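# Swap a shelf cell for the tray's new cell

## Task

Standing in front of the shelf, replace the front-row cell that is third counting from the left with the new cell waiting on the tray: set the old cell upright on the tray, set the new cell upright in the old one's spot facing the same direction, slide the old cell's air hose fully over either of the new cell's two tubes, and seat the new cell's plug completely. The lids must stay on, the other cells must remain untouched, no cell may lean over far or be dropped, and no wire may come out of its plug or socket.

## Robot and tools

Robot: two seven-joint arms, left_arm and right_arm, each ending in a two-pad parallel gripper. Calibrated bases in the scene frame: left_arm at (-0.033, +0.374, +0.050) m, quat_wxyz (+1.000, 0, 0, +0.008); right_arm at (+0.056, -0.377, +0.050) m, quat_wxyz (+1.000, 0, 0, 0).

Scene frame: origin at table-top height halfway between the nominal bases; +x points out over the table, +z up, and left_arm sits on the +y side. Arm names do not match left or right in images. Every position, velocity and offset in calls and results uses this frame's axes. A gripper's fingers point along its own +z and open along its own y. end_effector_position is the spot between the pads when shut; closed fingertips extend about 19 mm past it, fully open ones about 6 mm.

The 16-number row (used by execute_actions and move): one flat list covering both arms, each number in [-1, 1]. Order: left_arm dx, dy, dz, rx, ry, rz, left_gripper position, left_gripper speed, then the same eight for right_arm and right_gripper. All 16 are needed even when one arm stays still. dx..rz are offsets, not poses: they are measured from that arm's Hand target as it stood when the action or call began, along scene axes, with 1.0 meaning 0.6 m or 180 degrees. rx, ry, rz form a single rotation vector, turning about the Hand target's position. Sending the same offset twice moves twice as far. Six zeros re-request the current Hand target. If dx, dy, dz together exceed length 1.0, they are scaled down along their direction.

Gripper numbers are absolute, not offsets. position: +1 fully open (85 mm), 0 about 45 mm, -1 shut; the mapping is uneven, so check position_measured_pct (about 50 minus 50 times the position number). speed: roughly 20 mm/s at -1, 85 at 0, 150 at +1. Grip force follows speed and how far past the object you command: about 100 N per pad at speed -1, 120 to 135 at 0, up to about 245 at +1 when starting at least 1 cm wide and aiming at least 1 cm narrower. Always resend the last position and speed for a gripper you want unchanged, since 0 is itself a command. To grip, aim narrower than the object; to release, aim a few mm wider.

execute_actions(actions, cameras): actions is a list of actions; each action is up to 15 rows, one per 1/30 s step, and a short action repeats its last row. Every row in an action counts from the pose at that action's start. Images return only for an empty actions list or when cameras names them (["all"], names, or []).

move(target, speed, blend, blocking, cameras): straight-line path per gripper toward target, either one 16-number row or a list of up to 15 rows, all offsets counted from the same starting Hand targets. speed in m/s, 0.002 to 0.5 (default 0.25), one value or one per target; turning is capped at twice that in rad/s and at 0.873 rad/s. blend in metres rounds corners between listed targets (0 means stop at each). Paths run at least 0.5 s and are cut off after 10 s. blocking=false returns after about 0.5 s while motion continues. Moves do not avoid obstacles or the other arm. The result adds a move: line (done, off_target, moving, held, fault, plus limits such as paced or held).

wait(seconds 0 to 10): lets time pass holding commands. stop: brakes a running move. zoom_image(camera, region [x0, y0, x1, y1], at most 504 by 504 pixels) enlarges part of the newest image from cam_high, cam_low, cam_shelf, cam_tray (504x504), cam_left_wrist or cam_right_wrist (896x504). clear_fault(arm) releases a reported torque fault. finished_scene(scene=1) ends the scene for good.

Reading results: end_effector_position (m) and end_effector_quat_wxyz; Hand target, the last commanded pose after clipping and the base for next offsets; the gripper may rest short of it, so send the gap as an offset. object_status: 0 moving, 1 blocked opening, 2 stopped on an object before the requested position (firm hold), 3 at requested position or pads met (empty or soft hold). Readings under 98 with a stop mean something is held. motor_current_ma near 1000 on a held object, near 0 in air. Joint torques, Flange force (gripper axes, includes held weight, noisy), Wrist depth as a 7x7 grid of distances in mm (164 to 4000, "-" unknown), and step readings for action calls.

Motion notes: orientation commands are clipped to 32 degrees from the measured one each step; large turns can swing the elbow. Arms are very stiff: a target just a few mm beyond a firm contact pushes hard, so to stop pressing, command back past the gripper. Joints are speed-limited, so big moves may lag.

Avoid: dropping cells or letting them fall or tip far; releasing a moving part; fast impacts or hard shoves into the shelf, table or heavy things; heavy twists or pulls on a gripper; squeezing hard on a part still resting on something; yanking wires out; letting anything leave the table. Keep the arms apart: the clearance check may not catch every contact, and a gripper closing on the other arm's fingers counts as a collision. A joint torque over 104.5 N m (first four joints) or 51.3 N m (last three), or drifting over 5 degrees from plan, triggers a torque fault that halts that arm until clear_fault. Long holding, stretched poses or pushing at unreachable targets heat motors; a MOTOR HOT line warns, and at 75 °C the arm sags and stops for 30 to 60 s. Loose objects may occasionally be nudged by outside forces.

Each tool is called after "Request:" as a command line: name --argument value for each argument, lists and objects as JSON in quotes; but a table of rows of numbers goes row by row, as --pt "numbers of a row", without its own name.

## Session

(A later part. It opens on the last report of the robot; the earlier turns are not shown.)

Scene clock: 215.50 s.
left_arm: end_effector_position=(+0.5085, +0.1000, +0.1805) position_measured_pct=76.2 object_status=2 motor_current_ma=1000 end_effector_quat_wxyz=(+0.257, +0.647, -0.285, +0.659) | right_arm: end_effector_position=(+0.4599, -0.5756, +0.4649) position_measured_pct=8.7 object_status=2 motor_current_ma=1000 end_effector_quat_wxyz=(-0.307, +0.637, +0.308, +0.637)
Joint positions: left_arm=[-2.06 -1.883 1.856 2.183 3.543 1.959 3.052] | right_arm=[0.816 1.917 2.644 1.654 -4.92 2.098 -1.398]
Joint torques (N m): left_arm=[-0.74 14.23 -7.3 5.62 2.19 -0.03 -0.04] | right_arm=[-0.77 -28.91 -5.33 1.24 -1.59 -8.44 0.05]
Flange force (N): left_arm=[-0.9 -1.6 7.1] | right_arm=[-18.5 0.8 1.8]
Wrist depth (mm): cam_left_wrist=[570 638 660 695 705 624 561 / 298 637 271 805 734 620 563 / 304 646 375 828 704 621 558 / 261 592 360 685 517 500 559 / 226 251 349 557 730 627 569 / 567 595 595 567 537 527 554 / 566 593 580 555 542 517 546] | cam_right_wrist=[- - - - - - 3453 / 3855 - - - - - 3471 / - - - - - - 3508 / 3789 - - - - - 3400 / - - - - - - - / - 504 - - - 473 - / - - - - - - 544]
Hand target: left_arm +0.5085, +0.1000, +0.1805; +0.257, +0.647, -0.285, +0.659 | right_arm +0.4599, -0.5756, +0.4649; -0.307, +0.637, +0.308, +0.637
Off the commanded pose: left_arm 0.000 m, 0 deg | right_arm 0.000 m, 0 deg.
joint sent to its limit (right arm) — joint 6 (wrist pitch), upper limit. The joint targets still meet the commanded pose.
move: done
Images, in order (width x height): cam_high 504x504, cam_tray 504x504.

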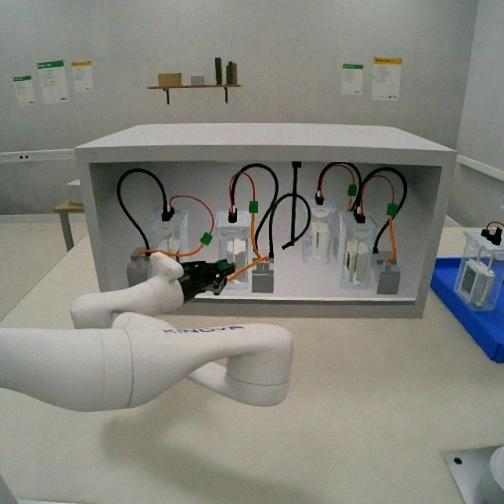

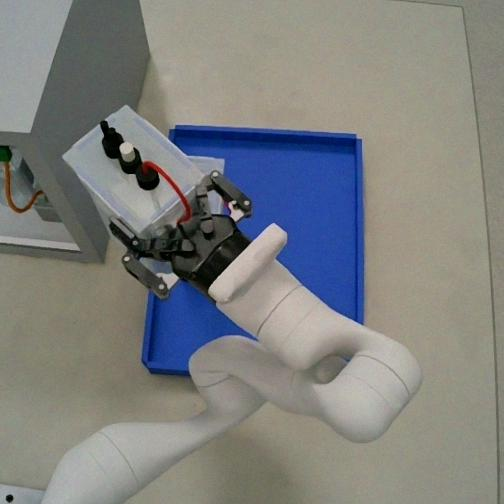

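Request:
move --pt "0 0 0 0 0 0 -0.75 -1 -0.07 0.08 -0.02 0 0 0.12 0.78 -1" --pt "0 0 0 0 0 0 -0.75 -1 -0.1 0.2 -0.1 0 0 0.214 0.78 -1" --speed 0.08 --blend '[0.02,0]' --cameras '["cam_high","cam_tray","cam_low"]'

Scene clock: 220.23 s.
left_arm: end_effector_position=(+0.5085, +0.1000, +0.1805) position_measured_pct=76.2 object_status=2 motor_current_ma=1000 end_effector_quat_wxyz=(+0.257, +0.647, -0.285, +0.659) | right_arm: end_effector_position=(+0.3999, -0.4556, +0.4049) position_measured_pct=8.7 object_status=2 motor_current_ma=1000 end_effector_quat_wxyz=(+0.500, -0.500, -0.501, -0.500)
Joint positions: left_arm=[-2.06 -1.883 1.856 2.183 3.543 1.959 3.052] | right_arm=[0.676 2.064 2.852 1.578 -5.41 2.098 -1.373]
Joint torques (N m): left_arm=[-0.76 14.21 -7.29 5.64 2.18 -0.05 -0.07] | right_arm=[-0.86 -26.39 -6.05 0.53 -1.76 -8.4 0.04]
Flange force (N): left_arm=[-0.8 -1.6 7.1] | right_arm=[-19.1 -0.4 1.5]
Wrist depth (mm): cam_left_wrist=[569 639 654 695 708 618 561 / 298 635 272 809 729 616 564 / 304 646 373 824 700 624 554 / 261 597 361 683 517 502 558 / 226 251 350 554 727 626 571 / 565 594 596 570 539 526 554 / 565 594 583 559 539 519 551] | cam_right_wrist=[- - - - - - - / - - - - - - - / - - 3663 3684 - - - / - - - 3663 - - - / - - - - - - - / - - - - - 1009 - / - - - 852 - - 996]
Hand target: left_arm +0.5085, +0.1000, +0.1805; +0.257, +0.647, -0.285, +0.659 | right_arm +0.4000, -0.4556, +0.4049; +0.500, -0.500, -0.501, -0.500
Off the commanded pose: left_arm 0.000 m, 0 deg | right_arm 0.000 m, 0 deg.
move: done
Images, in order (width x height): cam_high 504x504, cam_low 504x504, cam_tray 504x504.

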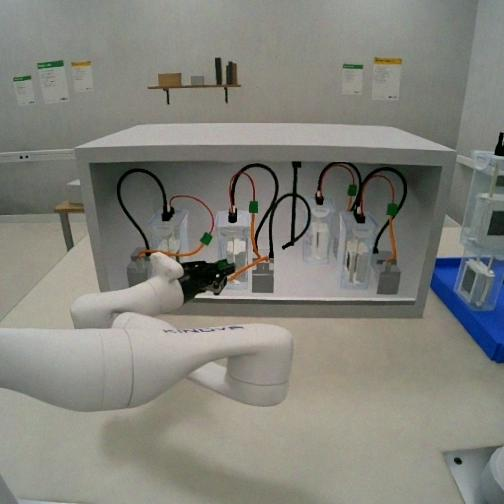

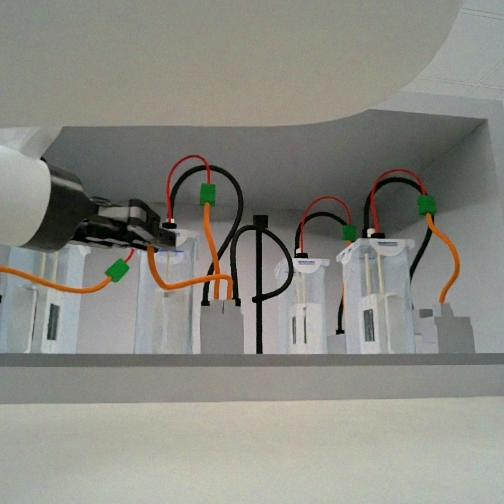

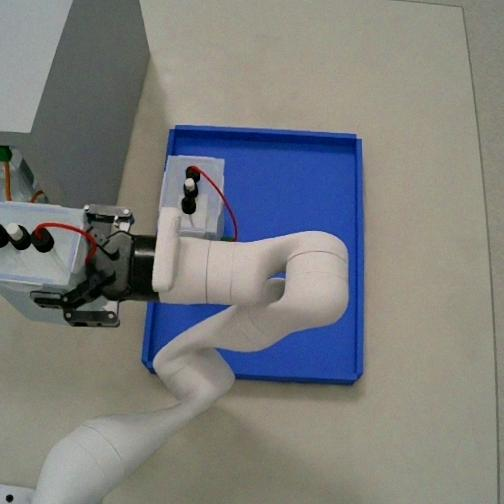

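Request:
move --target '[0,0,0,0,0,0,-0.75,-1,0,0.035,-0.27,0,0,0,0.78,-1]' --speed 0.1 --cameras '["cam_high","cam_tray","cam_right_wrist"]'

Scene clock: 234.67 s.
left_arm: end_effector_position=(+0.5085, +0.1000, +0.1805) position_measured_pct=76.2 object_status=2 motor_current_ma=1000 end_effector_quat_wxyz=(+0.257, +0.647, -0.285, +0.659) | right_arm: end_effector_position=(+0.4000, -0.4346, +0.2429) position_measured_pct=8.7 object_status=2 motor_current_ma=1000 end_effector_quat_wxyz=(+0.500, -0.500, -0.501, -0.500)
Joint positions: left_arm=[-2.06 -1.883 1.856 2.183 3.543 1.959 3.052] | right_arm=[1.264 2.251 3.914 1.599 -5.579 1.771 -0.626]
Joint torques (N m): left_arm=[-0.75 14.19 -7.31 5.63 2.2 -0.03 -0.07] | right_arm=[-0.61 -20.07 -13.51 4.12 -6.81 -4.97 0.07]
Flange force (N): left_arm=[-0.8 -1.6 7.2] | right_arm=[-21.5 -2.8 2.5]
Wrist depth (mm): cam_left_wrist=[569 636 653 692 707 621 561 / 298 640 272 804 733 616 563 / 303 647 374 820 707 622 557 / 262 597 360 685 514 503 560 / 226 251 349 560 722 628 567 / 569 596 595 569 539 528 555 / 565 590 580 558 539 519 546] | cam_right_wrist=[- - - - - 507 463 / - - - - - 738 657 / - - 3584 3565 3453 981 971 / 778 - - 3623 - - 976 / - - - - - - - / - 691 - - - 944 - / - - - 1089 - - 593]
Hand target: left_arm +0.5085, +0.1000, +0.1805; +0.257, +0.647, -0.285, +0.659 | right_arm +0.4000, -0.4346, +0.2429; +0.500, -0.500, -0.501, -0.500
Off the commanded pose: left_arm 0.000 m, 0 deg | right_arm 0.000 m, 0 deg.
joint sent to its limit (right arm) — joint 2 (shoulder), upper limit. The joint targets still meet the commanded pose.
move: done
Images, in order (width x height): cam_high 504x504, cam_tray 504x504, cam_right_wrist 896x504.

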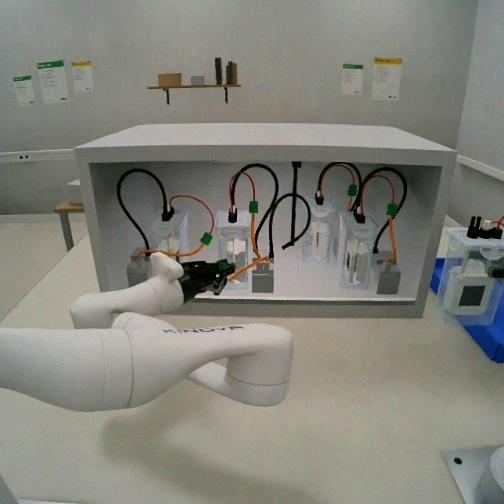

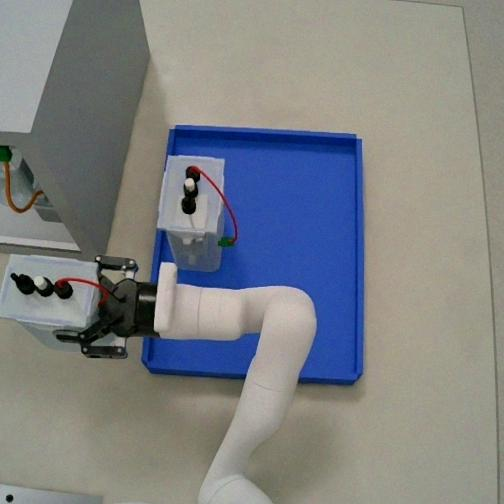

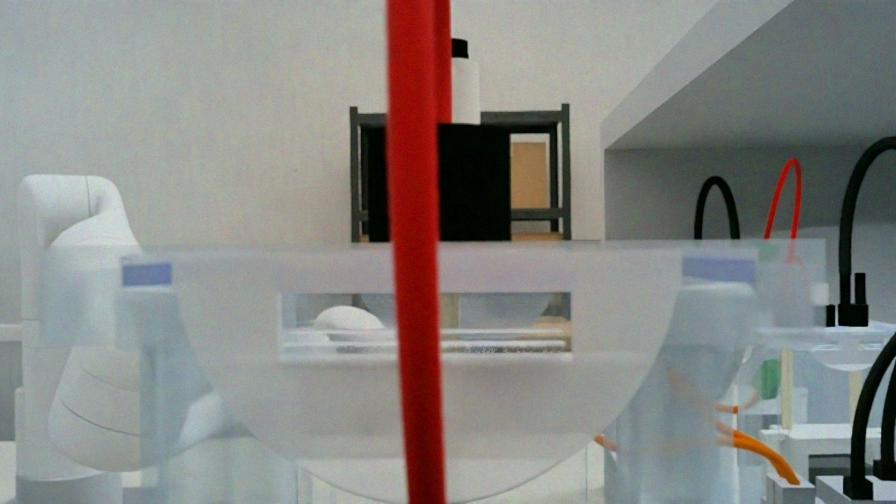

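Request:
move --target '[0,0,0,0,0,0,-0.75,-1,0,0,-0.14,0,0,0,0.78,-1]' --speed 0.08 --cameras '["cam_high","cam_tray","cam_low"]'

Scene clock: 236.47 s.
left_arm: end_effector_position=(+0.5085, +0.1000, +0.1805) position_measured_pct=76.2 object_status=2 motor_current_ma=1000 end_effector_quat_wxyz=(+0.257, +0.647, -0.285, +0.659) | right_arm: end_effector_position=(+0.4000, -0.4346, +0.1589) position_measured_pct=8.7 object_status=2 motor_current_ma=1000 end_effector_quat_wxyz=(+0.500, -0.500, -0.501, -0.500)
Joint positions: left_arm=[-2.06 -1.883 1.856 2.183 3.543 1.959 3.052] | right_arm=[1.393 2.251 4.241 1.509 -5.586 1.743 -0.323]
Joint torques (N m): left_arm=[-0.74 14.19 -7.31 5.62 2.2 -0.03 -0.05] | right_arm=[-0.76 -18.31 -14.73 6.42 -7.87 -2.67 0.07]
Flange force (N): left_arm=[-0.8 -1.6 7.2] | right_arm=[-21.3 -4.7 2.8]
Wrist depth (mm): cam_left_wrist=[568 636 653 692 711 626 560 / 299 636 272 804 728 621 563 / 303 645 373 821 701 616 555 / 262 597 360 680 518 502 556 / 226 251 350 558 729 628 571 / 565 596 597 566 540 525 556 / 567 591 582 556 538 518 548] | cam_right_wrist=[- - - - - 845 774 / - - - 3994 3623 991 981 / 755 - 3508 3508 3623 990 975 / 725 - - - - 670 620 / - - - - - - - / - 1149 - - - 825 - / - - - 694 - - 591]
Hand target: left_arm +0.5085, +0.1000, +0.1805; +0.257, +0.647, -0.285, +0.659 | right_arm +0.3999, -0.4346, +0.1589; +0.500, -0.500, -0.501, -0.500
Off the commanded pose: left_arm 0.000 m, 0 deg | right_arm 0.000 m, 0 deg.
joint sent to its limit (right arm) — joint 2 (shoulder), upper limit. The joint targets still meet the commanded pose.
move: done
Images, in order (width x height): cam_high 504x504, cam_low 504x504, cam_tray 504x504.

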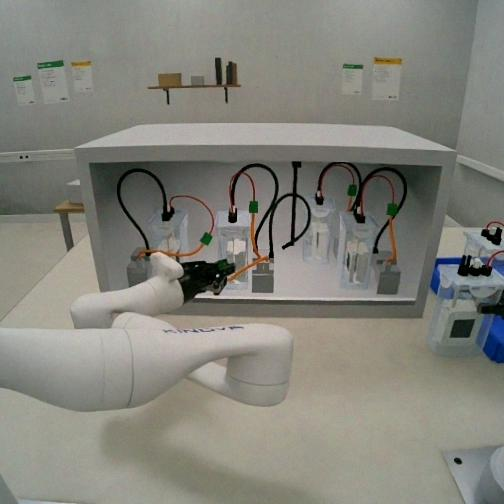

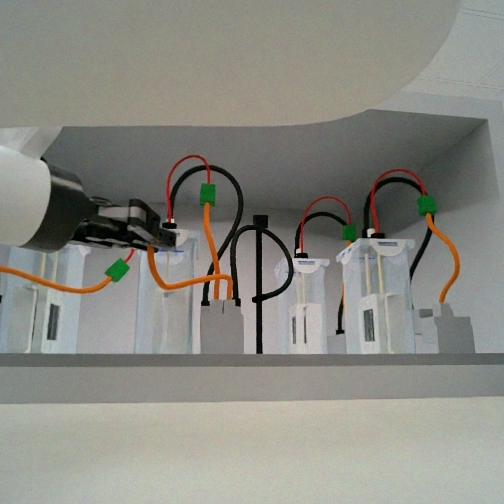

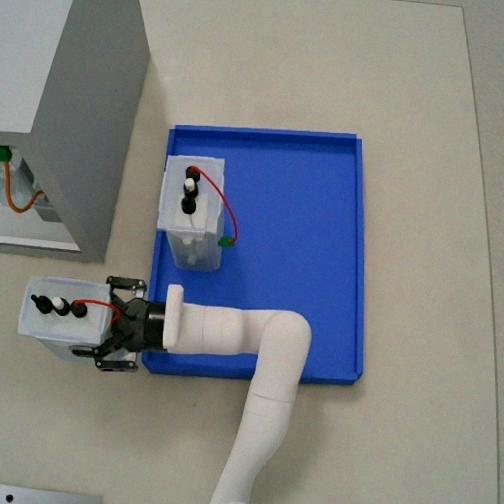

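Request:
move --target '[0,0,0,0,0,0,-0.75,-1,0,0,-0.015,0,0,0,0.78,-1]' --speed 0.04

Request:
move --target '[0,0,0,0,0,0,-0.75,-1,0,0,-0.005,0,0,0,0.78,-1]' --speed 0.03

Scene clock: 237.43 s.
left_arm: end_effector_position=(+0.5085, +0.1000, +0.1805) position_measured_pct=76.2 object_status=2 motor_current_ma=1000 end_effector_quat_wxyz=(+0.257, +0.647, -0.285, +0.659) | right_arm: end_effector_position=(+0.4000, -0.4346, +0.1499) position_measured_pct=8.7 object_status=2 motor_current_ma=1000 end_effector_quat_wxyz=(+0.500, -0.500, -0.501, -0.500)
Joint positions: left_arm=[-2.06 -1.883 1.856 2.183 3.543 1.959 3.052] | right_arm=[1.401 2.251 4.27 1.496 -5.586 1.742 -0.293]
Joint torques (N m): left_arm=[-0.74 14.24 -7.3 5.6 2.18 -0.02 -0.07] | right_arm=[-0.81 -18.22 -14.63 6.65 -8.02 -2.46 0.09]
Flange force (N): left_arm=[-0.9 -1.6 7.1] | right_arm=[-21.3 -4.9 2.7]
Wrist depth (mm): cam_left_wrist=[570 643 656 695 704 623 560 / 298 637 271 808 731 619 563 / 303 649 372 826 703 621 555 / 262 593 361 684 514 502 559 / 227 251 350 557 729 624 573 / 567 594 598 569 536 529 554 / 566 596 586 555 542 520 548] | cam_right_wrist=[- - - - - 889 818 / 920 - - - 3584 988 964 / 725 - 3527 3527 3663 990 969 / 580 - - - - 733 622 / - - - - - - - / - 1122 - - - 831 - / - - - 662 - - 562]
Hand target: left_arm +0.5085, +0.1000, +0.1805; +0.257, +0.647, -0.285, +0.659 | right_arm +0.3999, -0.4346, +0.1499; +0.500, -0.500, -0.501, -0.500
Off the commanded pose: left_arm 0.000 m, 0 deg | right_arm 0.000 m, 0 deg.
joint sent to its limit (right arm) — joint 2 (shoulder), upper limit. The joint targets still meet the commanded pose.
move: done

Scene clock: 238.13 s.
left_arm: end_effector_position=(+0.5085, +0.1000, +0.1805) position_measured_pct=76.2 object_status=2 motor_current_ma=1000 end_effector_quat_wxyz=(+0.257, +0.647, -0.285, +0.659) | right_arm: end_effector_position=(+0.4000, -0.4346, +0.1469) position_measured_pct=8.7 object_status=2 motor_current_ma=1000 end_effector_quat_wxyz=(+0.500, -0.500, -0.501, -0.500)
Joint positions: left_arm=[-2.06 -1.883 1.856 2.183 3.543 1.959 3.052] | right_arm=[1.403 2.251 4.279 1.492 -5.585 1.742 -0.283]
Joint torques (N m): left_arm=[-0.73 14.24 -7.29 5.62 2.18 -0.03 -0.05] | right_arm=[-0.72 -18.15 -14.62 6.74 -8.03 -2.35 0.08]
Flange force (N): left_arm=[-0.8 -1.7 7.1] | right_arm=[-21.2 -4.6 2.7]
Wrist depth (mm): cam_left_wrist=[572 634 657 694 709 625 563 / 297 642 271 801 734 620 563 / 304 647 374 824 704 621 557 / 262 595 360 685 517 500 558 / 227 251 349 558 730 625 568 / 568 595 595 565 536 526 553 / 567 595 582 556 539 518 545] | cam_right_wrist=[- - - - - 903 827 / 921 - - - 3684 990 971 / 718 - 3603 3704 3603 988 666 / 581 - - - - 736 622 / - - - - - - - / - 1096 - - - 828 - / - - - 655 - - 554]
Hand target: left_arm +0.5085, +0.1000, +0.1805; +0.257, +0.647, -0.285, +0.659 | right_arm +0.4000, -0.4346, +0.1469; +0.500, -0.500, -0.501, -0.500
Off the commanded pose: left_arm 0.000 m, 0 deg | right_arm 0.000 m, 0 deg.
joint sent to its limit (right arm) — joint 2 (shoulder), upper limit. The joint targets still meet the commanded pose.
move: done

Request:
move --target '[0,0,0,0,0,0,-0.75,-1,0,0,-0.006,0,0,0,0.78,-1]' --speed 0.03

Request:
move --target '[0,0,0,0,0,0,-0.75,-1,0,0,-0.005,0,0,0,0.78,-1]' --speed 0.03

Scene clock: 239.13 s.
left_arm: end_effector_position=(+0.5085, +0.1000, +0.1805) position_measured_pct=76.2 object_status=2 motor_current_ma=1000 end_effector_quat_wxyz=(+0.257, +0.647, -0.285, +0.659) | right_arm: end_effector_position=(+0.4000, -0.4346, +0.1433) position_measured_pct=8.7 object_status=2 motor_current_ma=1000 end_effector_quat_wxyz=(+0.500, -0.500, -0.501, -0.500)
Joint positions: left_arm=[-2.06 -1.883 1.856 2.183 3.543 1.959 3.052] | right_arm=[1.406 2.251 4.29 1.487 -5.585 1.741 -0.271]
Joint torques (N m): left_arm=[-0.73 14.21 -7.32 5.65 2.19 -0.03 -0.08] | right_arm=[-0.7 -18.18 -14.73 6.86 -8.04 -2.25 0.08]
Flange force (N): left_arm=[-0.9 -1.7 7.2] | right_arm=[-21.3 -4.7 2.7]
Wrist depth (mm): cam_left_wrist=[571 638 662 694 711 623 559 / 298 636 272 804 729 617 562 / 304 647 373 819 705 621 558 / 262 598 360 684 516 500 557 / 227 251 350 557 729 624 571 / 565 593 595 568 541 528 553 / 566 593 583 554 540 520 548] | cam_right_wrist=[- - - - - 920 845 / 912 - - - 3623 985 974 / 755 - 3508 3663 3623 984 666 / 578 - - - - 730 664 / - - - - - - - / - 1071 - - - 752 - / - - - 689 - - 542]
Hand target: left_arm +0.5085, +0.1000, +0.1805; +0.257, +0.647, -0.285, +0.659 | right_arm +0.4000, -0.4346, +0.1433; +0.500, -0.500, -0.501, -0.500
Off the commanded pose: left_arm 0.000 m, 0 deg | right_arm 0.000 m, 0 deg.
joint sent to its limit (right arm) — joint 2 (shoulder), upper limit. The joint targets still meet the commanded pose.
move: done

Scene clock: 239.83 s.
left_arm: end_effector_position=(+0.5085, +0.1000, +0.1805) position_measured_pct=76.2 object_status=2 motor_current_ma=1000 end_effector_quat_wxyz=(+0.257, +0.647, -0.285, +0.659) | right_arm: end_effector_position=(+0.4000, -0.4346, +0.1403) position_measured_pct=8.7 object_status=2 motor_current_ma=1000 end_effector_quat_wxyz=(+0.500, -0.500, -0.501, -0.500)
Joint positions: left_arm=[-2.06 -1.883 1.856 2.183 3.543 1.959 3.052] | right_arm=[1.408 2.251 4.3 1.482 -5.585 1.741 -0.261]
Joint torques (N m): left_arm=[-0.76 14.21 -7.35 5.61 2.2 -0.05 -0.09] | right_arm=[-0.76 -18.13 -14.71 6.94 -8.07 -2.18 0.07]
Flange force (N): left_arm=[-0.8 -1.5 7.0] | right_arm=[-21.3 -4.8 2.6]
Wrist depth (mm): cam_left_wrist=[569 637 656 694 713 624 563 / 298 636 272 802 729 620 561 / 305 649 374 821 708 621 557 / 262 596 360 681 516 503 556 / 226 251 349 557 721 625 574 / 564 594 598 569 539 528 554 / 566 590 582 556 539 520 547] | cam_right_wrist=[- - - - - 925 856 / 923 - - - 3623 982 972 / 755 - 3527 3643 3684 982 665 / 579 - - - - - 665 / - - - - - - - / - 1057 - - - 738 - / - - - 680 - - 533]
Hand target: left_arm +0.5085, +0.1000, +0.1805; +0.257, +0.647, -0.285, +0.659 | right_arm +0.4000, -0.4346, +0.1403; +0.500, -0.500, -0.501, -0.500
Off the commanded pose: left_arm 0.000 m, 0 deg | right_arm 0.000 m, 0 deg.
joint sent to its limit (right arm) — joint 2 (shoulder), upper limit. The joint targets still meet the commanded pose.
move: done

Request:
move --target '[0,0,0,0,0,0,-0.75,-1,0,0,-0.006,0,0,0,0.78,-1]' --speed 0.03

Request:
move --target '[0,0,0,0,0,0,-0.75,-1,0,0,-0.005,0,0,0,0.78,-1]' --speed 0.03 --cameras '["cam_high","cam_tray"]'

Scene clock: 240.87 s.
left_arm: end_effector_position=(+0.5085, +0.1000, +0.1805) position_measured_pct=76.2 object_status=2 motor_current_ma=1000 end_effector_quat_wxyz=(+0.257, +0.647, -0.285, +0.659) | right_arm: end_effector_position=(+0.4000, -0.4346, +0.1367) position_measured_pct=8.7 object_status=2 motor_current_ma=1000 end_effector_quat_wxyz=(+0.500, -0.500, -0.501, -0.500)
Joint positions: left_arm=[-2.06 -1.883 1.856 2.183 3.543 1.959 3.052] | right_arm=[1.411 2.251 4.31 1.477 -5.584 1.741 -0.249]
Joint torques (N m): left_arm=[-0.77 14.23 -7.32 5.64 2.19 -0.02 -0.09] | right_arm=[-0.75 -18.05 -14.78 7.03 -8.11 -2.07 0.07]
Flange force (N): left_arm=[-0.9 -1.5 7.2] | right_arm=[-21.2 -4.8 2.6]
Wrist depth (mm): cam_left_wrist=[574 638 656 699 708 623 563 / 298 638 271 802 727 621 563 / 304 646 374 816 703 623 557 / 261 598 360 684 518 502 557 / 226 251 349 560 727 623 573 / 567 590 597 568 538 530 556 / 565 597 583 553 539 522 548] | cam_right_wrist=[- - - - - 940 872 / 905 - - 3603 3490 982 975 / 764 - 3584 3704 3663 984 663 / 576 - - - - 733 667 / - - - - - - - / - 1036 - - - 721 - / - - - 663 - - 521]
Hand target: left_arm +0.5085, +0.1000, +0.1805; +0.257, +0.647, -0.285, +0.659 | right_arm +0.4000, -0.4346, +0.1367; +0.500, -0.500, -0.501, -0.500
Off the commanded pose: left_arm 0.000 m, 0 deg | right_arm 0.000 m, 0 deg.
joint sent to its limit (right arm) — joint 2 (shoulder), upper limit. The joint targets still meet the commanded pose.
move: done

Scene clock: 241.57 s.
left_arm: end_effector_position=(+0.5085, +0.1000, +0.1805) position_measured_pct=76.2 object_status=2 motor_current_ma=1000 end_effector_quat_wxyz=(+0.257, +0.647, -0.285, +0.659) | right_arm: end_effector_position=(+0.4000, -0.4346, +0.1337) position_measured_pct=8.7 object_status=2 motor_current_ma=1000 end_effector_quat_wxyz=(+0.500, -0.500, -0.501, -0.500)
Joint positions: left_arm=[-2.06 -1.883 1.856 2.183 3.543 1.959 3.052] | right_arm=[1.413 2.251 4.319 1.472 -5.584 1.74 -0.239]
Joint torques (N m): left_arm=[-0.75 14.23 -7.3 5.62 2.19 -0.04 -0.05] | right_arm=[-1.08 -17.06 -12.63 5.78 -5.65 -1.85 -0.07]
Flange force (N): left_arm=[-0.8 -1.6 7.1] | right_arm=[-13.2 -6.7 2.4]
Wrist depth (mm): cam_left_wrist=[572 641 658 694 709 626 560 / 298 638 271 803 727 619 562 / 304 646 374 817 699 624 557 / 262 593 360 686 515 500 557 / 226 251 349 558 727 624 571 / 562 594 597 569 537 528 554 / 567 593 582 559 540 517 548] | cam_right_wrist=[- - - - - 946 882 / 903 - - 3704 3704 979 978 / 760 - 3663 3663 3603 982 657 / 568 - - - - - 664 / - - - - - - - / - 1026 - - - 712 - / - - - - - - 513]
Hand target: left_arm +0.5085, +0.1000, +0.1805; +0.257, +0.647, -0.285, +0.659 | right_arm +0.4000, -0.4346, +0.1337; +0.500, -0.500, -0.501, -0.500
Off the commanded pose: left_arm 0.000 m, 0 deg | right_arm 0.000 m, 0 deg.
joint sent to its limit (right arm) — joint 2 (shoulder), upper limit. The joint targets still meet the commanded pose.
move: done
Images, in order (width x height): cam_high 504x504, cam_tray 504x504.

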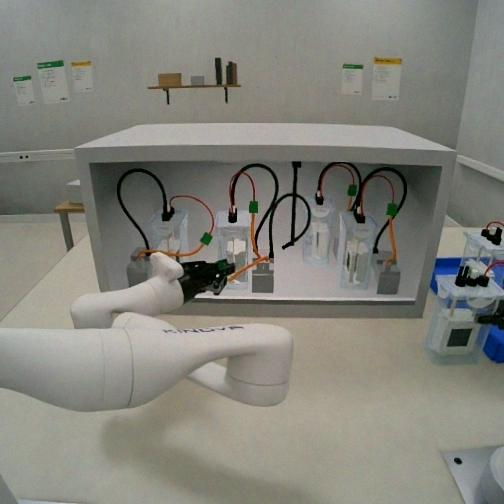

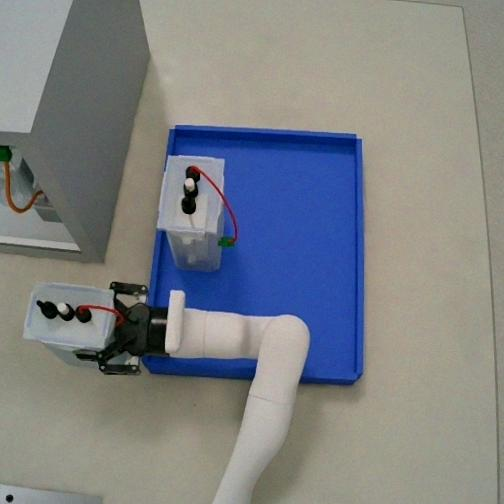

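Request:
move --target '[0,0,0,0,0,0,-0.75,-1,0,0,-0.0025,0,0,0,0.78,-1]' --speed 0.03

Request:
move --target '[0,0,0,0,0,0,-0.75,-1,0,0,0.0,0,0,0,0.86,-1]' --cameras '["cam_high","cam_right_wrist"]'

Scene clock: 242.63 s.
left_arm: end_effector_position=(+0.5085, +0.1000, +0.1805) position_measured_pct=76.2 object_status=2 motor_current_ma=1000 end_effector_quat_wxyz=(+0.257, +0.647, -0.285, +0.659) | right_arm: end_effector_position=(+0.4000, -0.4346, +0.1323) position_measured_pct=8.7 object_status=2 motor_current_ma=1000 end_effector_quat_wxyz=(+0.500, -0.500, -0.501, -0.500)
Joint positions: left_arm=[-2.06 -1.883 1.856 2.183 3.543 1.959 3.052] | right_arm=[1.414 2.251 4.324 1.47 -5.584 1.74 -0.235]
Joint torques (N m): left_arm=[-0.76 14.21 -7.32 5.64 2.18 -0.03 -0.06] | right_arm=[-1.45 -13.6 -5.95 -0.11 2.52 -2.03 0.12]
Flange force (N): left_arm=[-0.9 -1.6 7.2] | right_arm=[16.4 -15.9 5.0]
Wrist depth (mm): cam_left_wrist=[572 638 655 698 708 624 561 / 297 639 271 799 730 618 565 / 303 649 372 822 704 620 559 / 261 597 360 679 516 503 559 / 226 251 349 556 723 625 571 / 563 596 593 568 537 527 554 / 563 593 580 557 539 519 547] | cam_right_wrist=[- - - - - 944 870 / 906 - - - 3623 990 969 / 764 - 3603 3663 3490 979 662 / 578 - - - - - 664 / - - - - - - - / - 1041 - - - 723 - / - - - 662 - - 518]
Hand target: left_arm +0.5085, +0.1000, +0.1805; +0.257, +0.647, -0.285, +0.659 | right_arm +0.4000, -0.4346, +0.1322; +0.500, -0.500, -0.501, -0.500
Off the commanded pose: left_arm 0.000 m, 0 deg | right_arm 0.000 m, 0 deg.
move: done

Scene clock: 243.13 s.
left_arm: end_effector_position=(+0.5085, +0.1000, +0.1805) position_measured_pct=76.2 object_status=2 motor_current_ma=1000 end_effector_quat_wxyz=(+0.257, +0.647, -0.285, +0.659) | right_arm: end_effector_position=(+0.3999, -0.4345, +0.1322) position_measured_pct=6.9 object_status=3 motor_current_ma=20 end_effector_quat_wxyz=(+0.500, -0.500, -0.501, -0.500)
Joint positions: left_arm=[-2.06 -1.883 1.856 2.183 3.543 1.959 3.052] | right_arm=[1.414 2.251 4.324 1.47 -5.584 1.74 -0.234]
Joint torques (N m): left_arm=[-0.76 14.24 -7.33 5.63 2.19 -0.05 -0.06] | right_arm=[-1.69 -16.2 -10.49 4.97 -3.26 -1.65 -0.1]
Flange force (N): left_arm=[-0.9 -1.6 7.1] | right_arm=[-5.9 -8.3 1.1]
Wrist depth (mm): cam_left_wrist=[571 639 657 696 708 623 561 / 297 636 272 802 729 619 564 / 304 648 374 819 705 622 554 / 261 595 361 684 514 503 558 / 226 251 349 557 725 627 571 / 566 594 593 569 537 529 554 / 564 588 583 557 539 520 548] | cam_right_wrist=[- - - - - 949 892 / 907 - - 3643 - 984 976 / 763 - - 3643 - 982 657 / 576 - - - - - 666 / - - - - - - - / - 1139 - - - 784 - / - - - 653 - - 547]
Hand target: left_arm +0.5085, +0.1000, +0.1805; +0.257, +0.647, -0.285, +0.659 | right_arm +0.4000, -0.4346, +0.1322; +0.500, -0.500, -0.501, -0.500
Off the commanded pose: left_arm 0.000 m, 0 deg | right_arm 0.000 m, 0 deg.
move: done
Images, in order (width x height): cam_high 504x504, cam_right_wrist 896x504.

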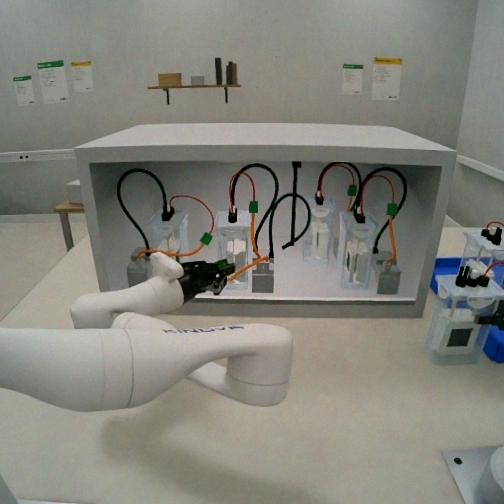

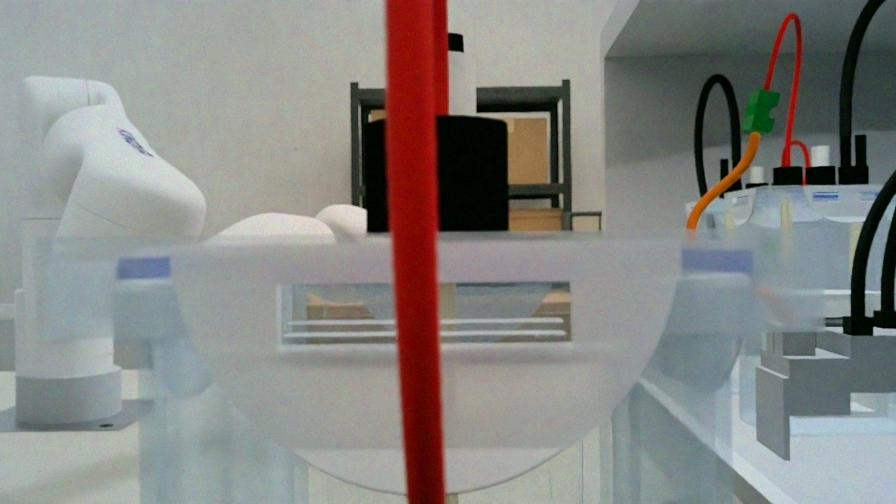

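Request:
move --pt "0 0 0 0 0 0 -0.75 -1 0 -0.11 0.0 0 0 0 1 0" --pt "0 0 0 0 0 0 -0.75 -1 0 -0.2 -0.04 0 0 0 1 0" --speed '[0.06,0.1]' --blend '[0.02,0]' --cameras '["cam_high","cam_right_wrist","cam_tray"]'

Scene clock: 246.03 s.
left_arm: end_effector_position=(+0.5085, +0.1000, +0.1805) position_measured_pct=76.2 object_status=2 motor_current_ma=1000 end_effector_quat_wxyz=(+0.257, +0.647, -0.285, +0.659) | right_arm: end_effector_position=(+0.3999, -0.5546, +0.1082) position_measured_pct=0.0 object_status=3 motor_current_ma=0 end_effector_quat_wxyz=(+0.500, -0.500, -0.501, -0.500)
Joint positions: left_arm=[-2.06 -1.883 1.856 2.183 3.543 1.959 3.052] | right_arm=[1.365 2.128 4.285 1.018 -5.605 2.05 -0.024]
Joint torques (N m): left_arm=[-0.74 14.2 -7.31 5.61 2.2 -0.05 -0.07] | right_arm=[-0.72 -20.61 -9.79 4.65 -2.8 -0.05 0]
Flange force (N): left_arm=[-0.8 -1.6 7.0] | right_arm=[-2.4 -4.7 3.9]
Wrist depth (mm): cam_left_wrist=[571 640 653 694 708 621 562 / 299 636 271 808 728 618 565 / 304 647 374 820 704 621 557 / 261 596 359 680 515 504 556 / 226 251 349 559 723 627 570 / 566 594 594 568 538 527 555 / 565 593 581 556 539 521 546] | cam_right_wrist=[- - - - 1105 971 309 / - - - 3746 1103 1096 310 / - 694 215 238 212 828 311 / - 695 - 212 785 947 313 / 1038 2717 2763 2706 1107 955 313 / 1017 1012 1011 883 874 661 546 / 636 630 626 238 241 522 369]
Hand target: left_arm +0.5085, +0.1000, +0.1805; +0.257, +0.647, -0.285, +0.659 | right_arm +0.3999, -0.5546, +0.1082; +0.500, -0.500, -0.501, -0.500
Off the commanded pose: left_arm 0.000 m, 0 deg | right_arm 0.000 m, 0 deg.
move: done
Images, in order (width x height): cam_high 504x504, cam_tray 504x504, cam_right_wrist 896x504.

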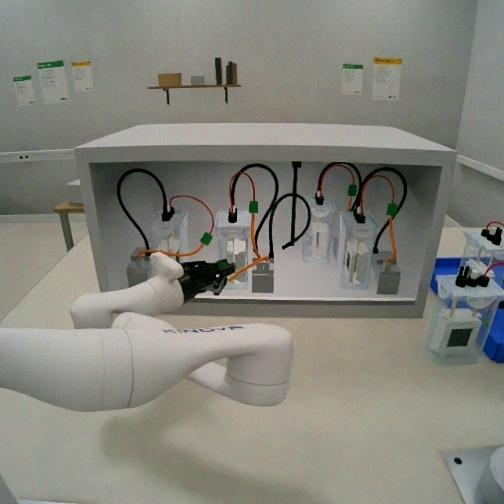

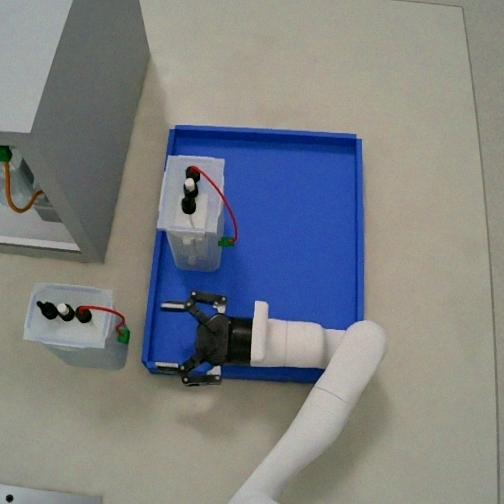

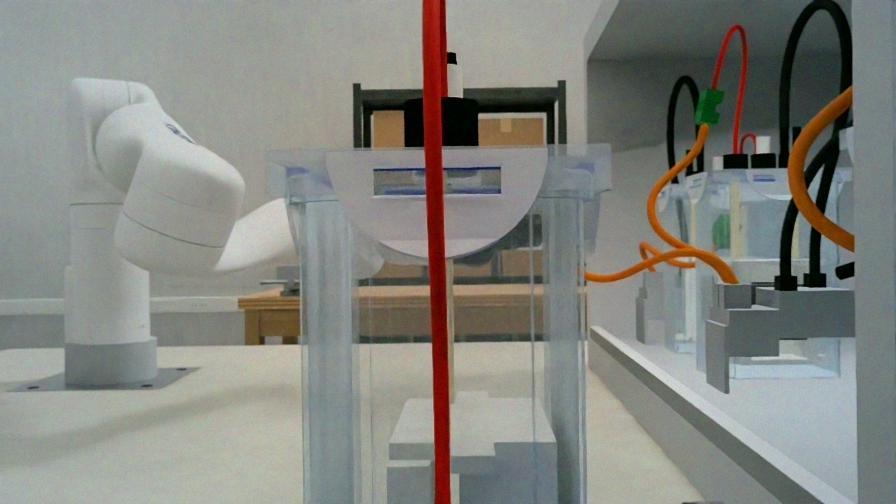

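Request:
move --target '[0,0,0,0,0,0,-0.75,-1,0,0.0,0.0,-0.139,0,0,0.1,0]' --speed 0.15 --cameras '["cam_right_wrist"]'

Scene clock: 248.63 s.
left_arm: end_effector_position=(+0.5085, +0.1000, +0.1805) position_measured_pct=76.2 object_status=2 motor_current_ma=1000 end_effector_quat_wxyz=(+0.257, +0.647, -0.285, +0.659) | right_arm: end_effector_position=(+0.4000, -0.5546, +0.1082) position_measured_pct=45.0 object_status=3 motor_current_ma=0 end_effector_quat_wxyz=(-0.380, +0.596, +0.597, +0.379)
Joint positions: left_arm=[-2.06 -1.883 1.856 2.183 3.543 1.959 3.052] | right_arm=[1.422 1.963 4.312 1.304 -5.401 1.91 -0.124]
Joint torques (N m): left_arm=[-0.77 14.22 -7.34 5.61 2.2 -0.01 -0.06] | right_arm=[-0.74 -20.24 -11.14 3.04 -2.73 -0.3 0.01]
Flange force (N): left_arm=[-0.9 -1.5 7.2] | right_arm=[-2.8 -3.7 4.4]
Wrist depth (mm): cam_left_wrist=[571 640 656 694 710 619 561 / 298 640 271 804 729 619 565 / 304 651 373 816 702 622 554 / 262 596 360 679 515 503 557 / 226 251 349 558 726 627 569 / 567 593 598 570 538 530 554 / 561 590 585 556 539 520 548] | cam_right_wrist=[981 183 177 180 176 639 641 / 835 730 179 180 178 624 619 / 623 653 616 584 603 552 496 / 517 512 511 261 484 477 368 / 441 439 435 232 240 418 329 / 383 371 382 234 357 377 330 / 340 339 330 209 319 336 327]
Hand target: left_arm +0.5085, +0.1000, +0.1805; +0.257, +0.647, -0.285, +0.659 | right_arm +0.4000, -0.5546, +0.1082; -0.380, +0.596, +0.597, +0.379
Off the commanded pose: left_arm 0.000 m, 0 deg | right_arm 0.000 m, 0 deg.
move: done
Images, in order (width x height): cam_right_wrist 896x504.

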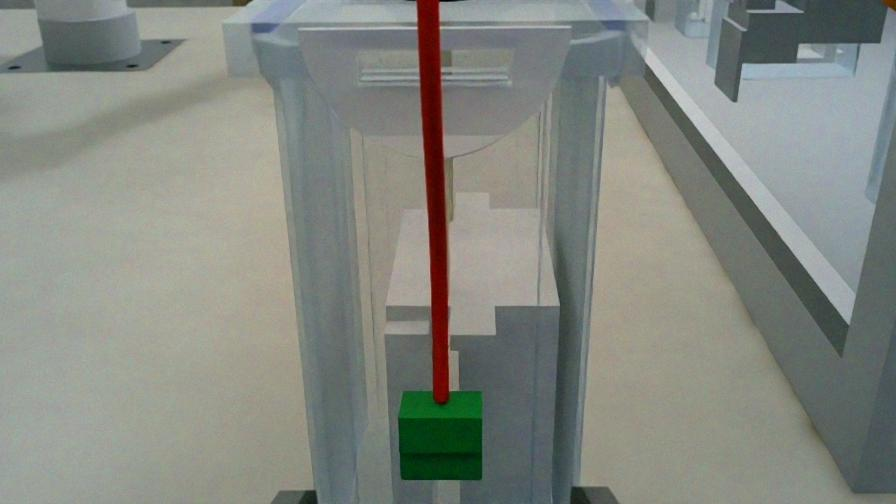

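Request:
move --target '[0,0,0,0,0,0,-0.75,-1,-0.0015,0.1143,-0.042,0,0,0,0.1,0]' --speed 0.06 --cameras '["cam_right_wrist","cam_high"]'

Scene clock: 250.93 s.
left_arm: end_effector_position=(+0.5085, +0.1000, +0.1805) position_measured_pct=76.2 object_status=2 motor_current_ma=1000 end_effector_quat_wxyz=(+0.257, +0.647, -0.285, +0.659) | right_arm: end_effector_position=(+0.3991, -0.4860, +0.0830) position_measured_pct=45.0 object_status=3 motor_current_ma=0 end_effector_quat_wxyz=(-0.380, +0.596, +0.597, +0.379)
Joint positions: left_arm=[-2.06 -1.883 1.856 2.183 3.543 1.959 3.052] | right_arm=[1.433 2.057 4.355 1.509 -5.351 1.771 -0.222]
Joint torques (N m): left_arm=[-0.74 14.21 -7.27 5.65 2.19 -0.05 -0.07] | right_arm=[-4.15 -15.13 -8.97 5.22 -2.8 -0.96 -0.01]
Flange force (N): left_arm=[-0.8 -1.7 7.1] | right_arm=[-4.3 -5.4 -5.7]
Wrist depth (mm): cam_left_wrist=[570 638 656 693 711 628 560 / 298 635 272 804 733 618 563 / 304 650 372 821 701 623 555 / 262 596 359 685 516 504 560 / 226 250 348 556 725 627 570 / 566 596 597 566 540 529 555 / 564 596 586 556 536 517 546] | cam_right_wrist=[- 1018 - - - 784 660 / 694 - - - - 525 571 / 578 547 546 574 540 514 410 / 456 456 454 207 206 449 355 / 391 378 389 173 178 383 337 / 341 341 329 - 179 337 319 / 295 294 294 - 186 292 291]
Hand target: left_arm +0.5085, +0.1000, +0.1805; +0.257, +0.647, -0.285, +0.659 | right_arm +0.3991, -0.4860, +0.0830; -0.380, +0.596, +0.597, +0.379
Off the commanded pose: left_arm 0.000 m, 0 deg | right_arm 0.000 m, 0 deg.
move: done
Images, in order (width x height): cam_high 504x504, cam_right_wrist 896x504.

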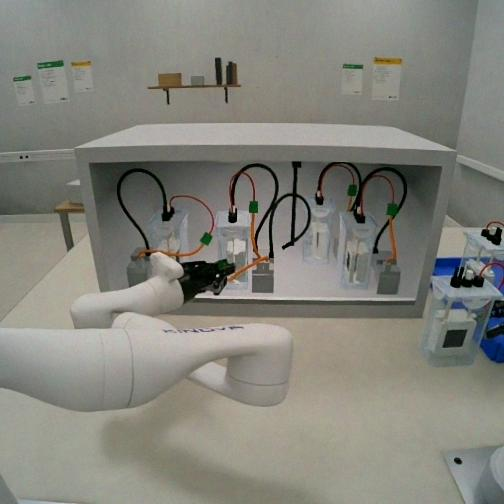

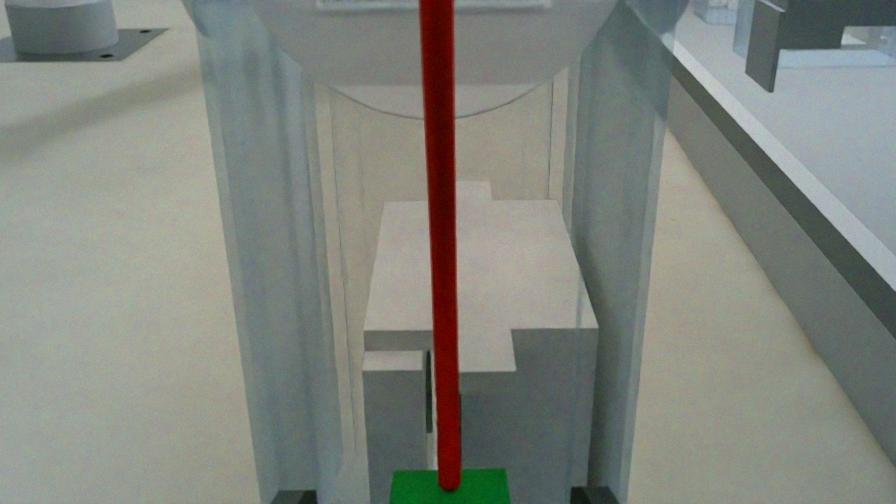

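Request:
move --target '[0,0,0,0,0,0,-0.75,-1,0.001,-0.003,0.0,0,0,0,-0.56,-1]' --cameras '["cam_right_wrist"]'

Request:
wait --seconds 0.8

Scene clock: 253.17 s.
left_arm: end_effector_position=(+0.5085, +0.1000, +0.1805) position_measured_pct=76.2 object_status=2 motor_current_ma=1000 end_effector_quat_wxyz=(+0.257, +0.647, -0.285, +0.659) | right_arm: end_effector_position=(+0.3997, -0.4878, +0.0830) position_measured_pct=76.6 object_status=0 motor_current_ma=280 end_effector_quat_wxyz=(-0.380, +0.596, +0.597, +0.379)
Joint positions: left_arm=[-2.06 -1.883 1.856 2.183 3.543 1.959 3.052] | right_arm=[1.432 2.055 4.354 1.502 -5.351 1.774 -0.218]
Joint torques (N m): left_arm=[-0.77 14.2 -7.3 5.64 2.17 -0.02 -0.07] | right_arm=[-2.9 -16.17 -9.62 5.63 -3.63 0.17 0.05]
Flange force (N): left_arm=[-0.8 -1.5 7.2] | right_arm=[-6.0 -1.5 -2.0]
Wrist depth (mm): cam_left_wrist=[570 645 658 699 710 623 562 / 297 636 271 805 733 619 562 / 304 647 372 822 705 623 555 / 262 595 361 683 514 502 560 / 226 251 349 557 724 627 569 / 568 597 600 568 536 527 554 / 563 593 580 557 541 518 546] | cam_right_wrist=[- 1012 - - 982 712 655 / 693 - - 639 - 568 572 / 580 549 544 541 540 512 408 / 459 458 435 199 215 446 353 / 390 376 185 178 177 384 335 / 340 339 177 184 184 327 317 / 295 294 294 - 192 291 289]
Hand target: left_arm +0.5085, +0.1000, +0.1805; +0.257, +0.647, -0.285, +0.659 | right_arm +0.3997, -0.4878, +0.0830; -0.380, +0.596, +0.597, +0.379
Off the commanded pose: left_arm 0.000 m, 0 deg | right_arm 0.000 m, 0 deg.
move: done
Images, in order (width x height): cam_right_wrist 896x504.

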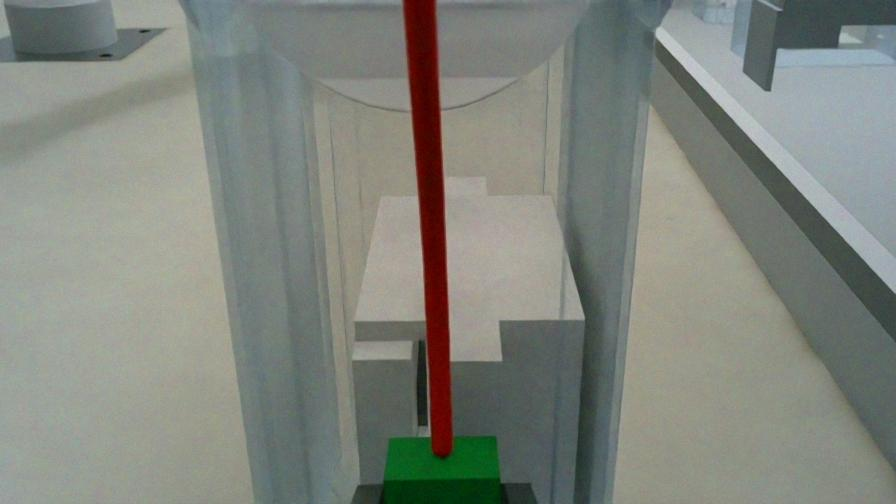

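Scene clock: 253.97 s.
left_arm: end_effector_position=(+0.5085, +0.1000, +0.1805) position_measured_pct=76.2 object_status=2 motor_current_ma=1000 end_effector_quat_wxyz=(+0.257, +0.647, -0.285, +0.659) | right_arm: end_effector_position=(+0.3997, -0.4878, +0.0830) position_measured_pct=77.9 object_status=0 motor_current_ma=690 end_effector_quat_wxyz=(-0.380, +0.596, +0.597, +0.379)
Joint positions: left_arm=[-2.06 -1.883 1.856 2.183 3.543 1.959 3.052] | right_arm=[1.432 2.055 4.354 1.502 -5.351 1.774 -0.218]
Joint torques (N m): left_arm=[-0.75 14.23 -7.32 5.6 2.21 -0.05 -0.09] | right_arm=[-3.01 -16.1 -9.52 5.65 -3.68 0.2 0.03]
Flange force (N): left_arm=[-0.7 -1.6 7.0] | right_arm=[-6.0 -1.6 -2.1]
Wrist depth (mm): cam_left_wrist=[571 637 656 695 711 624 562 / 298 638 271 805 729 617 563 / 304 646 372 817 705 623 557 / 261 597 361 684 516 503 557 / 226 251 349 557 728 627 571 / 568 594 598 568 539 530 554 / 566 590 580 560 539 521 547] | cam_right_wrist=[862 1012 - - 907 715 656 / 698 - - 639 - 568 567 / 578 548 546 541 541 512 409 / 459 455 435 199 215 449 353 / 392 376 185 178 178 384 335 / 342 340 177 184 183 327 319 / 295 294 293 - 192 291 291]
Hand target: left_arm +0.5085, +0.1000, +0.1805; +0.257, +0.647, -0.285, +0.659 | right_arm +0.3997, -0.4878, +0.0830; -0.380, +0.596, +0.597, +0.379
Tool commands: left_gripper/position=-0.75 left_gripper/speed=-1.0 right_gripper/position=-0.56 right_gripper/speed=-1.0
Off the commanded pose: left_arm 0.000 m, 0 deg | right_arm 0.000 m, 0 deg.
wait: 0.80 s; at rest by 0.33 s

Request:
move --pt "0 0 0 0 0 0 -0.75 -1 0 -0.03 0.03 0 0 0 -0.56 -1" --pt "0 0 0 0 0 0 -0.75 -1 -0.147 -0.03 0.05 0 0 0 -0.56 -1" --pt "0 0 0 0 0 0 -0.75 -1 -0.13 0.09 0.02 0 0 0 -0.56 -1" --speed 0.07 --blend '[0.01,0.02,0]' --cameras '["cam_right_wrist","cam_high","cam_tray"]'

Scene clock: 257.67 s.
left_arm: end_effector_position=(+0.5085, +0.1000, +0.1805) position_measured_pct=76.2 object_status=2 motor_current_ma=1000 end_effector_quat_wxyz=(+0.257, +0.647, -0.285, +0.659) | right_arm: end_effector_position=(+0.3216, -0.4338, +0.0950) position_measured_pct=77.9 object_status=3 motor_current_ma=680 end_effector_quat_wxyz=(-0.380, +0.596, +0.597, +0.379)
Joint positions: left_arm=[-2.06 -1.883 1.856 2.183 3.543 1.959 3.052] | right_arm=[1.611 2.128 4.394 1.846 -5.369 1.71 -0.39]
Joint torques (N m): left_arm=[-0.74 14.21 -7.3 5.63 2.19 -0.04 -0.06] | right_arm=[-4.03 -12.4 -8.66 3.51 -2.11 -2.37 -0.07]
Flange force (N): left_arm=[-0.8 -1.6 7.1] | right_arm=[-5.8 -11.0 -4.1]
Wrist depth (mm): cam_left_wrist=[571 636 653 691 704 621 563 / 298 638 271 805 737 623 566 / 304 649 375 821 703 619 556 / 261 597 360 684 515 502 557 / 226 251 349 558 727 624 569 / 565 596 596 567 540 526 556 / 564 589 581 558 540 518 549] | cam_right_wrist=[903 975 1052 1047 - - - / 783 779 771 771 - - - / 613 581 611 606 - - - / 485 484 480 480 458 - - / 401 413 412 398 410 395 187 / 361 360 350 359 359 192 175 / 321 320 320 319 318 204 -]
Hand target: left_arm +0.5085, +0.1000, +0.1805; +0.257, +0.647, -0.285, +0.659 | right_arm +0.3216, -0.4338, +0.0950; -0.380, +0.596, +0.597, +0.379
Off the commanded pose: left_arm 0.000 m, 0 deg | right_arm 0.000 m, 0 deg.
move: done
Images, in order (width x height): cam_high 504x504, cam_tray 504x504, cam_right_wrist 896x504.

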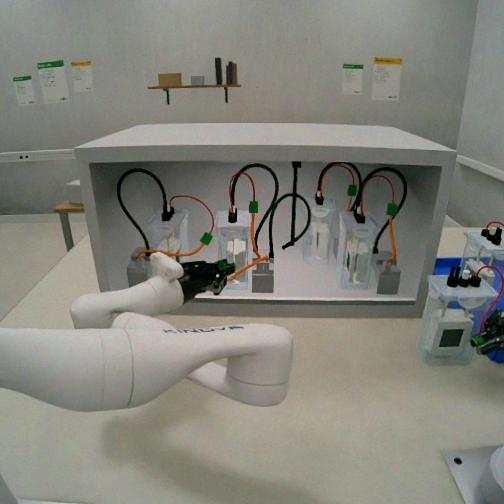

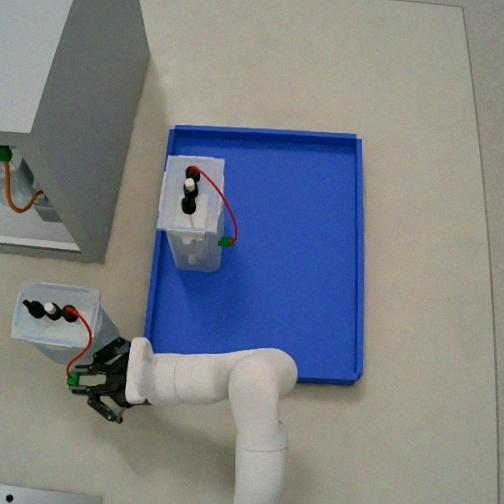

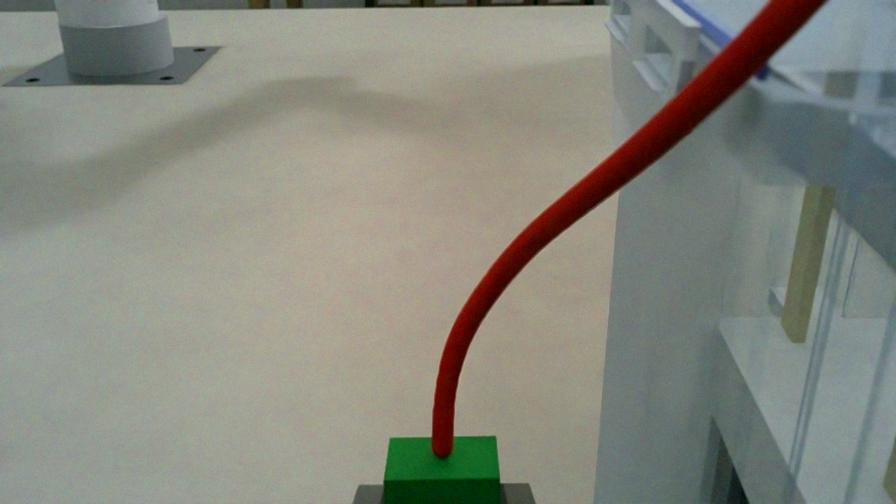

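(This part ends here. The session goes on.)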